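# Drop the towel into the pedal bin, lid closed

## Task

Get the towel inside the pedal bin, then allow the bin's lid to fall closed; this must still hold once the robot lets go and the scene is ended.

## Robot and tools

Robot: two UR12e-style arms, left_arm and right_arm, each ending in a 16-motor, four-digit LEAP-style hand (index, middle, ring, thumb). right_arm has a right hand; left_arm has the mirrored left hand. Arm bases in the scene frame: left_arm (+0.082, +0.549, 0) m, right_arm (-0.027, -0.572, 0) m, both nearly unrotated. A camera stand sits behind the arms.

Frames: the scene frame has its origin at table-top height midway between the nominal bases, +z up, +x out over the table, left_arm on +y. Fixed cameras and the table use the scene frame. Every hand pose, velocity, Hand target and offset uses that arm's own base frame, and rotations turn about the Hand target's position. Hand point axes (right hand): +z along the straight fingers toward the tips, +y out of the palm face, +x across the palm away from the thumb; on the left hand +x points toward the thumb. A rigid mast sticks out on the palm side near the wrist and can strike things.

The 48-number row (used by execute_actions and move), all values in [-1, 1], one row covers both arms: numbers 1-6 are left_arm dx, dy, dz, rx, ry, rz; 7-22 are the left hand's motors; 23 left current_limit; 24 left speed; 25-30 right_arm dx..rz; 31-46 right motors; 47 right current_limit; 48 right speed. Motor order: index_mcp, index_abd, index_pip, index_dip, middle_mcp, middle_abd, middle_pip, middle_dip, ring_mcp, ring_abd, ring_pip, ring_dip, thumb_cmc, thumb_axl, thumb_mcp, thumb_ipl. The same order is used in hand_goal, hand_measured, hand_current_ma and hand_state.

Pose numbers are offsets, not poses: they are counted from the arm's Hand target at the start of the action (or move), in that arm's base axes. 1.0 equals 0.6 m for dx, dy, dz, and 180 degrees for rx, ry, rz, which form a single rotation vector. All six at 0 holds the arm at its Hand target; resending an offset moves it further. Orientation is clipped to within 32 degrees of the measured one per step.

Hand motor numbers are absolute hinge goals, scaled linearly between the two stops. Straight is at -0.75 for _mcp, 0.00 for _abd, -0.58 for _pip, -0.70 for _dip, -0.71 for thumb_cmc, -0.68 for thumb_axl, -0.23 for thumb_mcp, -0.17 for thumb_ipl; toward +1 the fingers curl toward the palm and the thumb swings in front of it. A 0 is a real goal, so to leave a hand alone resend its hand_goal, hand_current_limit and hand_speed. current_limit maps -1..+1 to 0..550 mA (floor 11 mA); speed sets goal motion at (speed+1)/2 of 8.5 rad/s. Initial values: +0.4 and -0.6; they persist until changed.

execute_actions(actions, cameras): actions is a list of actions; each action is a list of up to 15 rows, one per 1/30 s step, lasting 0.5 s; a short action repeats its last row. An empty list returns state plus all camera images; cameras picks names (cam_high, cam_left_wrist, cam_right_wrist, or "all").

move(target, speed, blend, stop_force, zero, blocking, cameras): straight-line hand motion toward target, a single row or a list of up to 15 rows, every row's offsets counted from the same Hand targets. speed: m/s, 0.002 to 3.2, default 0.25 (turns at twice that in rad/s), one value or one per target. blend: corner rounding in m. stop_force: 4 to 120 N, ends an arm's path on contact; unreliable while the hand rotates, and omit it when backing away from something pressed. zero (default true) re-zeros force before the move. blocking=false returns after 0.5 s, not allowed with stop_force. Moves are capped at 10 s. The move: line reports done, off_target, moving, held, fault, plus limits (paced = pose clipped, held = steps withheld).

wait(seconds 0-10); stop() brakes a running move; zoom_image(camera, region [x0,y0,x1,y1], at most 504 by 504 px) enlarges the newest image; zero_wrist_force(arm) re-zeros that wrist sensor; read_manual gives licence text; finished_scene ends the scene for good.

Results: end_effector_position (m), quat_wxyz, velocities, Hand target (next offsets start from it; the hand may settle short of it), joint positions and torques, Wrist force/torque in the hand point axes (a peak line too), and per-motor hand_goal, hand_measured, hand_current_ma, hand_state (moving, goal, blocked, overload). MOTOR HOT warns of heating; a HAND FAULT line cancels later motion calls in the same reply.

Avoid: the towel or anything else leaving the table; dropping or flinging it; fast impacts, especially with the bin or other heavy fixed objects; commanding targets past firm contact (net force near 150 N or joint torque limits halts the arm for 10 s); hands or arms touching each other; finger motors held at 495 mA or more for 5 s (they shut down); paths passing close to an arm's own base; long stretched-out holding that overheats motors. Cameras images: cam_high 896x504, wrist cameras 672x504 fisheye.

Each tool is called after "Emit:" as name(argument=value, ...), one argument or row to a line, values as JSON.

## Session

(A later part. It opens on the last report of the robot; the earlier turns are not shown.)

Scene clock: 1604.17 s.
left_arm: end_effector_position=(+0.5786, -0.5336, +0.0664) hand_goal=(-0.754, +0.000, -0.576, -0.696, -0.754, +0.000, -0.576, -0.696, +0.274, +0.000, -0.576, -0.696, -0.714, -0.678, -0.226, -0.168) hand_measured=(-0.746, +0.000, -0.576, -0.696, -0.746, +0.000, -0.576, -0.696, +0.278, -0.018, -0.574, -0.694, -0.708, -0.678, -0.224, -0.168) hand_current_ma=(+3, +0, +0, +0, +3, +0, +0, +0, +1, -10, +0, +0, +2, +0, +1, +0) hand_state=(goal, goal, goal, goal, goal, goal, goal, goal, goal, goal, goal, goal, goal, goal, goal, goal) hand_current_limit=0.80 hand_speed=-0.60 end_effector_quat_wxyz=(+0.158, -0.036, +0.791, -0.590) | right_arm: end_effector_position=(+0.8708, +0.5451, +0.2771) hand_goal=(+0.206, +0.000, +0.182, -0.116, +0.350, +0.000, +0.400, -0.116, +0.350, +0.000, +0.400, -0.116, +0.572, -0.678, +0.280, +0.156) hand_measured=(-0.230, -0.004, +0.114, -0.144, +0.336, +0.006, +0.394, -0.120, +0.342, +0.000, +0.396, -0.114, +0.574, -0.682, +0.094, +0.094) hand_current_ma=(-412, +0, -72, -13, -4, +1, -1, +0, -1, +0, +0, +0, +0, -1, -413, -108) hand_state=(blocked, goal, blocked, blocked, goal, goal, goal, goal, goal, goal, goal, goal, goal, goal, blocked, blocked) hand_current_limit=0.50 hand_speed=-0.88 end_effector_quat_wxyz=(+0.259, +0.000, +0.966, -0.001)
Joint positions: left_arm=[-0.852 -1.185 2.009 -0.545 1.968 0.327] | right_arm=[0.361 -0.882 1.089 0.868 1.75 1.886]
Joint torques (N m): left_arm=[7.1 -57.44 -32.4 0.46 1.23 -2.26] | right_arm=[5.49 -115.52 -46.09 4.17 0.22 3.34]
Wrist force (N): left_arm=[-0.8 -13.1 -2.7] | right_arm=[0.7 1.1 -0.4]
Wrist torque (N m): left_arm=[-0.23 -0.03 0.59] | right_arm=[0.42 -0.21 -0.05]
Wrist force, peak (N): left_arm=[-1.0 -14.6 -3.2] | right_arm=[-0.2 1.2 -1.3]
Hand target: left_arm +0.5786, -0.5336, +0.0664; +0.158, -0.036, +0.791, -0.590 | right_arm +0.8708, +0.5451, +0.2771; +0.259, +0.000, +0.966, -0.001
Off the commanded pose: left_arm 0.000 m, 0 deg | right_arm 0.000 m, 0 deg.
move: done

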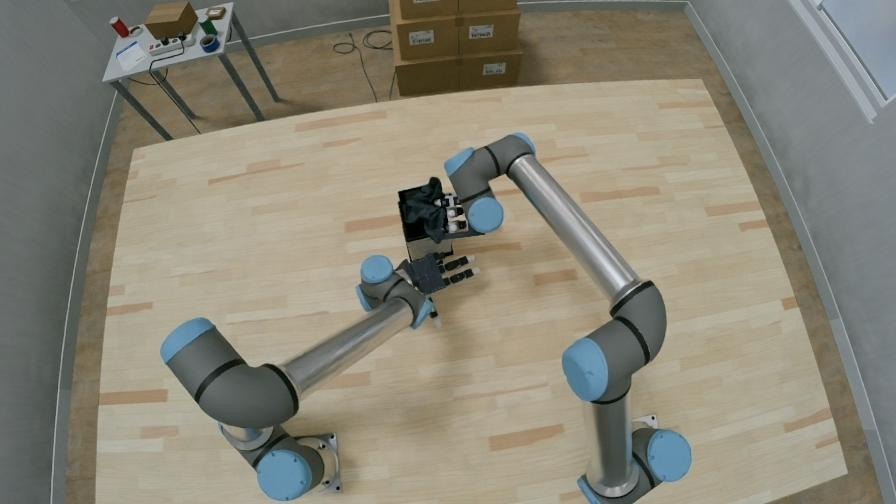

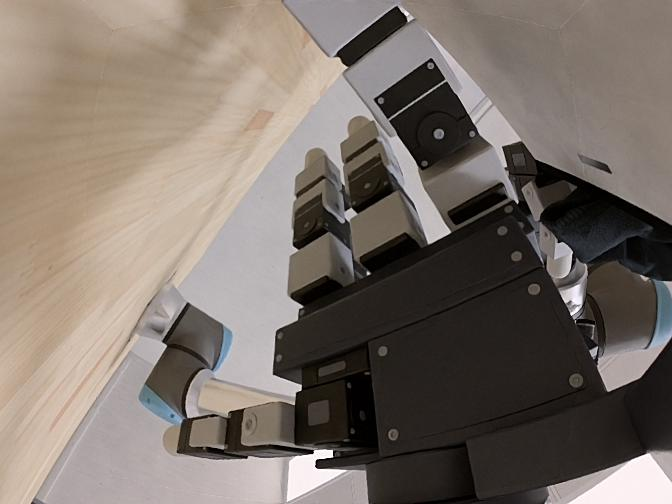

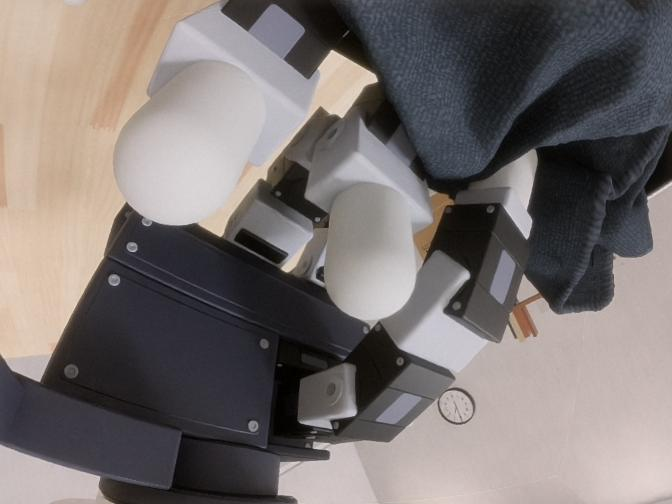

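Emit:
move(
  target=[
    [0,0,0,0,0,0,-0.754,0,-0.576,-0.696,-0.754,0,-0.576,-0.696,0.274,0,-0.576,-0.696,-0.714,-0.678,-0.226,-0.168,0.8,-0.6,-0.005,0.005,-0.02,0,0,0,0.2055,0,0.1825,-0.1159,0.35,0,0.4,-0.1159,0.35,0,0.4,-0.1159,0.5714,-0.678,0.2809,0.1568,0.5,-0.88],
    [0,0,0,0,0,0,-0.754,0,-0.576,-0.696,-0.754,0,-0.576,-0.696,0.274,0,-0.576,-0.696,-0.714,-0.678,-0.226,-0.168,0.8,-0.6,-0.005,0.005,-0.02,0,0,0,0.0,0,0.1825,-0.1159,0.35,0,0.4,-0.1159,0.35,0,0.4,-0.1159,0.5714,-0.678,-0.35,-0.1,0.5,-0.88],
  ],
  speed=0.05,
  cameras=["all"],
)

Emit:
zoom_image(
  camera="cam_high",
  region=[370, 140, 510, 290],
)

Emit:
zoom_image(
  camera="cam_left_wrist",
  region=[402, 80, 672, 350],
)

Scene clock: 1650.00 s.
left_arm: end_effector_position=(+0.5786, -0.5336, +0.0664) hand_goal=(-0.754, +0.000, -0.576, -0.696, -0.754, +0.000, -0.576, -0.696, +0.274, +0.000, -0.576, -0.696, -0.714, -0.678, -0.226, -0.168) hand_measured=(-0.746, +0.000, -0.576, -0.696, -0.746, +0.000, -0.576, -0.696, +0.278, -0.018, -0.574, -0.694, -0.708, -0.678, -0.224, -0.168) hand_current_ma=(+3, +0, +0, +0, +3, +0, +0, +0, +1, -10, +0, +0, +2, +0, +1, +0) hand_state=(goal, goal, goal, goal, goal, goal, goal, goal, goal, goal, goal, goal, goal, goal, goal, goal) hand_current_limit=0.80 hand_speed=-0.60 end_effector_quat_wxyz=(+0.158, -0.036, +0.791, -0.590) | right_arm: end_effector_position=(+0.8678, +0.5481, +0.2651) hand_goal=(+0.000, +0.000, +0.182, -0.116, +0.350, +0.000, +0.400, -0.116, +0.350, +0.000, +0.400, -0.116, +0.572, -0.678, -0.350, -0.100) hand_measured=(-0.016, -0.002, +0.174, -0.120, +0.336, +0.006, +0.396, -0.120, +0.342, +0.000, +0.396, -0.114, +0.584, -0.676, -0.342, -0.096) hand_current_ma=(-5, +0, -1, +0, -4, +0, +0, +0, -1, +0, +0, +0, +3, +0, +2, +1) hand_state=(goal, goal, goal, goal, goal, goal, goal, goal, goal, goal, goal, goal, goal, goal, goal, goal) hand_current_limit=0.50 hand_speed=-0.88 end_effector_quat_wxyz=(+0.259, +0.000, +0.966, -0.001)
Joint positions: left_arm=[-0.852 -1.185 2.009 -0.545 1.968 0.327] | right_arm=[0.365 -0.879 1.105 0.849 1.752 1.89]
Joint torques (N m): left_arm=[7.03 -57.45 -33.38 0.82 1.3 -2.38] | right_arm=[-5.75 -112.55 -45.63 4.66 -3.17 -2.76]
Wrist force (N): left_arm=[-1.1 -14.6 -2.9] | right_arm=[0.5 0.8 -0.4]
Wrist torque (N m): left_arm=[-0.28 -0.02 0.66] | right_arm=[0.36 -0.23 -0.24]
Wrist force, peak (N): left_arm=[-1.2 -14.9 -3.0] | right_arm=[0.5 1.2 -0.8]
Hand target: left_arm +0.5786, -0.5336, +0.0664; +0.158, -0.036, +0.791, -0.590 | right_arm +0.8678, +0.5481, +0.2651; +0.259, +0.000, +0.966, -0.001
Off the commanded pose: left_arm 0.000 m, 0 deg | right_arm 0.000 m, 0 deg.
move: done

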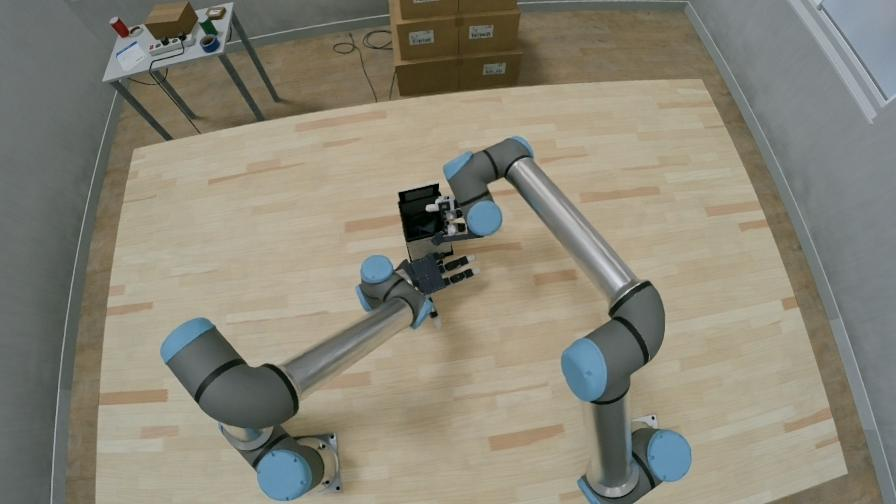

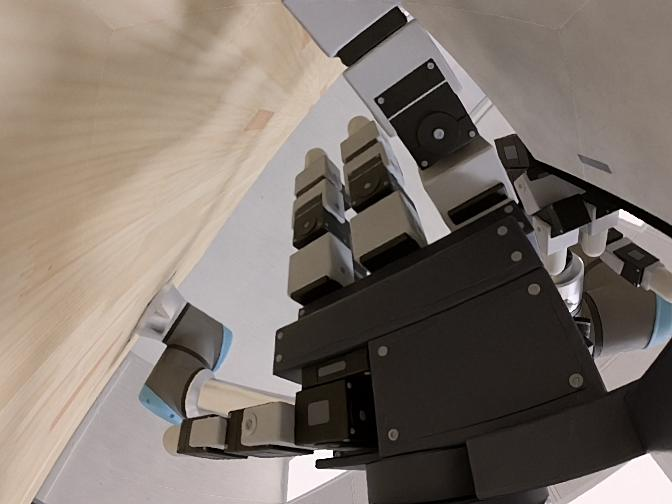

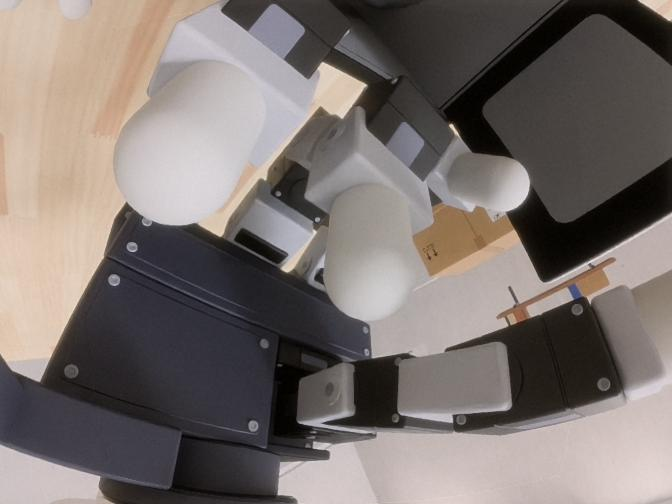

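Scaled by 3.360 from the camera's 896x504 image, which has a finer 1280x720 frame.

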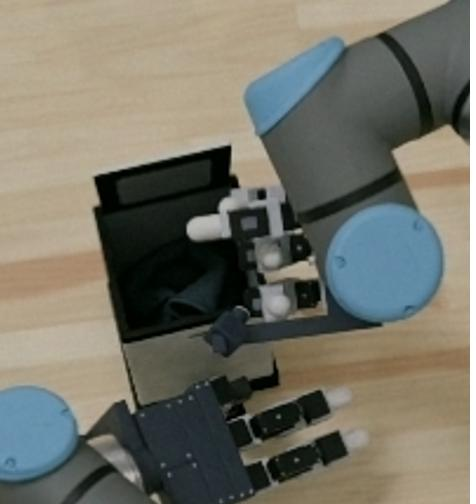

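Scaled by 1.867 from the camera's 672x504 image, which has a finer 960x720 frame.

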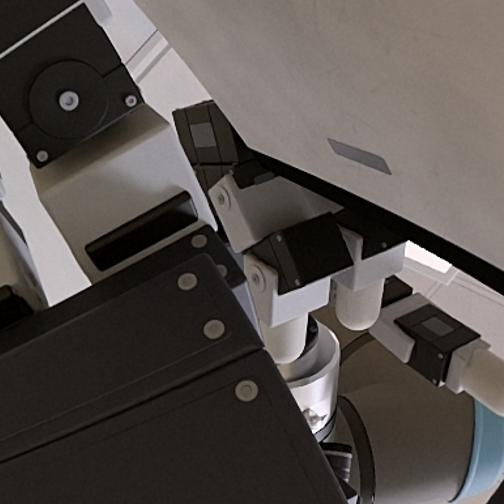

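Emit:
move(
  target=[
    [0,0,0,0,0,0,-0.754,0,-0.576,-0.696,-0.754,0,-0.576,-0.696,0.274,0,-0.576,-0.696,-0.714,-0.678,-0.226,-0.168,0.8,-0.6,0,-0.03,0.2,0,0,0,0,0,0.1825,-0.1159,0.35,0,0.4,-0.1159,0.35,0,0.4,-0.1159,0.5714,-0.678,-0.35,-0.1,0.3,-0.88],
    [0,0,0,0,0,0,-0.754,0,-0.576,-0.696,-0.754,0,-0.576,-0.696,0.274,0,-0.576,-0.696,-0.714,-0.678,-0.226,-0.168,0.8,-0.6,0,-0.35,0.2,0,0,0,0,0,0.1825,-0.1159,0.35,0,0.4,-0.1159,0.35,0,0.4,-0.1159,0.5714,-0.678,-0.35,-0.1,0.3,-0.88],
    [0,0,0.06,0,0,0,-0.754,0,-0.576,-0.696,-0.754,0,-0.576,-0.696,0.274,0,-0.576,-0.696,-0.714,-0.678,-0.226,-0.168,0.8,-0.6,0,-0.38,0.2,0,0,0,0,0,0.1825,-0.1159,0.35,0,0.4,-0.1159,0.35,0,0.4,-0.1159,0.5714,-0.678,-0.35,-0.1,0.3,-0.88],
    [0,0,0.13,0,0,0,-0.754,0,-0.576,-0.696,-0.754,0,-0.576,-0.696,0.274,0,-0.576,-0.696,-0.714,-0.678,-0.226,-0.168,0.8,-0.6,0,-0.38,0.2,0,0,0,0,0,0.1825,-0.1159,0.35,0,0.4,-0.1159,0.35,0,0.4,-0.1159,0.5714,-0.678,-0.35,-0.1,0.3,-0.88],
  ],
  speed=[0.15,0.2,0.02,0.08],
  blend=[0.02,0.005,0.002,0],
  cameras=["all"],
)

Emit:
zoom_image(
  camera="cam_high",
  region=[370, 160, 510, 310],
)

Scene clock: 1674.37 s.
left_arm: end_effector_position=(+0.5787, -0.5336, +0.1447) hand_goal=(-0.754, +0.000, -0.576, -0.696, -0.754, +0.000, -0.576, -0.696, +0.274, +0.000, -0.576, -0.696, -0.714, -0.678, -0.226, -0.168) hand_measured=(-0.746, +0.000, -0.576, -0.696, -0.746, +0.000, -0.576, -0.696, +0.274, +0.002, -0.574, -0.694, -0.708, -0.678, -0.224, -0.168) hand_current_ma=(+3, +0, +0, +0, +3, +0, +0, +0, +0, +0, +0, +0, +2, +0, +1, +0) hand_state=(goal, goal, goal, goal, goal, goal, goal, goal, goal, goal, goal, goal, goal, goal, goal, goal) hand_current_limit=0.80 hand_speed=-0.60 end_effector_quat_wxyz=(+0.158, -0.036, +0.791, -0.590) | right_arm: end_effector_position=(+0.8678, +0.3201, +0.3851) hand_goal=(+0.000, +0.000, +0.182, -0.116, +0.350, +0.000, +0.400, -0.116, +0.350, +0.000, +0.400, -0.116, +0.572, -0.678, -0.350, -0.100) hand_measured=(-0.014, -0.002, +0.176, -0.118, +0.336, +0.006, +0.396, -0.120, +0.342, +0.000, +0.396, -0.114, +0.584, -0.676, -0.342, -0.096) hand_current_ma=(-4, +0, -1, +0, -4, +0, +0, +0, -1, +0, +0, +0, +3, +0, +2, +1) hand_state=(goal, goal, goal, goal, goal, goal, goal, goal, goal, goal, goal, goal, goal, goal, goal, goal) hand_current_limit=0.30 hand_speed=-0.88 end_effector_quat_wxyz=(+0.259, +0.000, +0.966, -0.001)
Joint positions: left_arm=[-0.852 -1.281 1.963 -0.404 1.968 0.327] | right_arm=[0.084 -1.097 1.236 0.909 1.614 1.643]
Joint torques (N m): left_arm=[6.03 -40.05 -19.89 -4.01 1.38 -0.98] | right_arm=[10.71 -81.88 -45.83 3.42 0.82 3.52]
Wrist force (N): left_arm=[-1.0 -1.1 0.2] | right_arm=[-0.1 0.6 -0.4]
Wrist torque (N m): left_arm=[-0.29 0.13 -0.13] | right_arm=[0.32 -0.13 -0.09]
Wrist force, peak (N): left_arm=[-0.9 -14.9 -3.4] | right_arm=[-1.0 2.8 -1.7]
Hand target: left_arm +0.5786, -0.5336, +0.1444; +0.158, -0.036, +0.791, -0.590 | right_arm +0.8678, +0.3201, +0.3851; +0.259, +0.000, +0.966, -0.001
Off the commanded pose: left_arm 0.000 m, 0 deg | right_arm 0.000 m, 0 deg.
move: done

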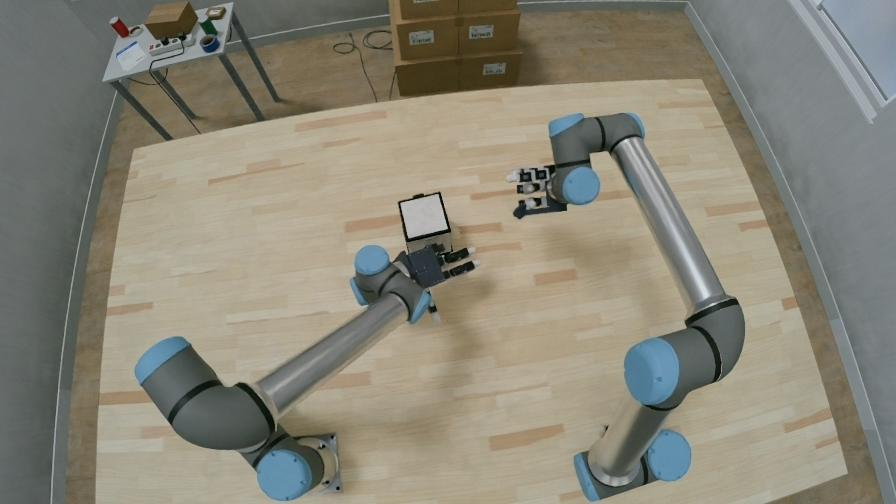

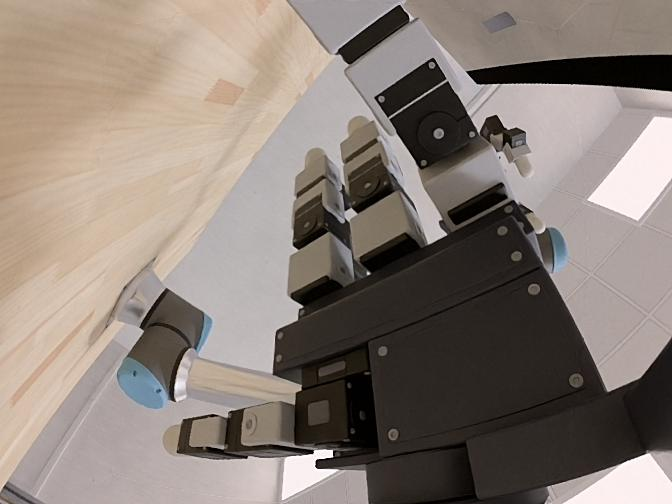

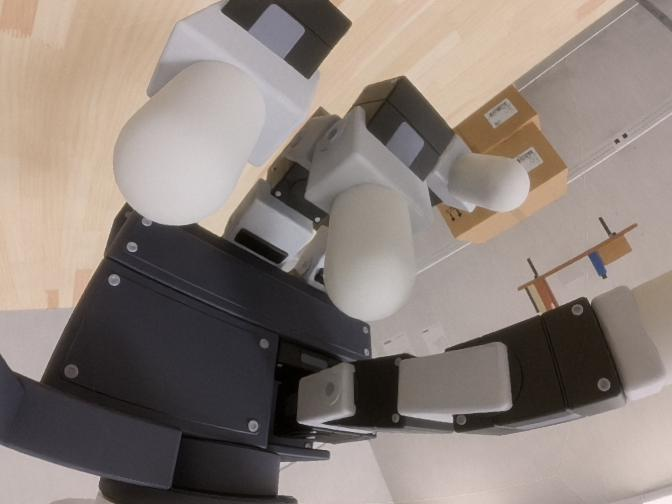

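Scaled by 3.360 from the camera's 896x504 image, which has a finer 1280x720 frame.

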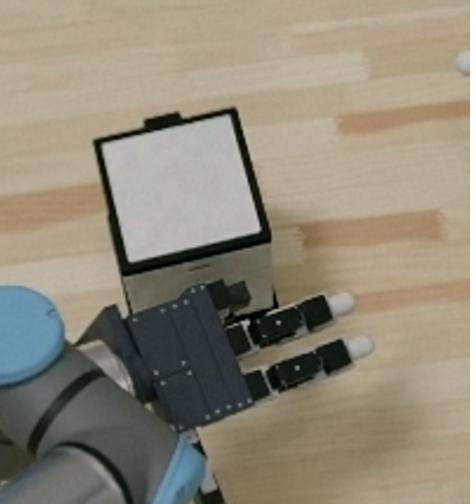

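Emit:
finished_scene(
)

The scene is finished: the task was done.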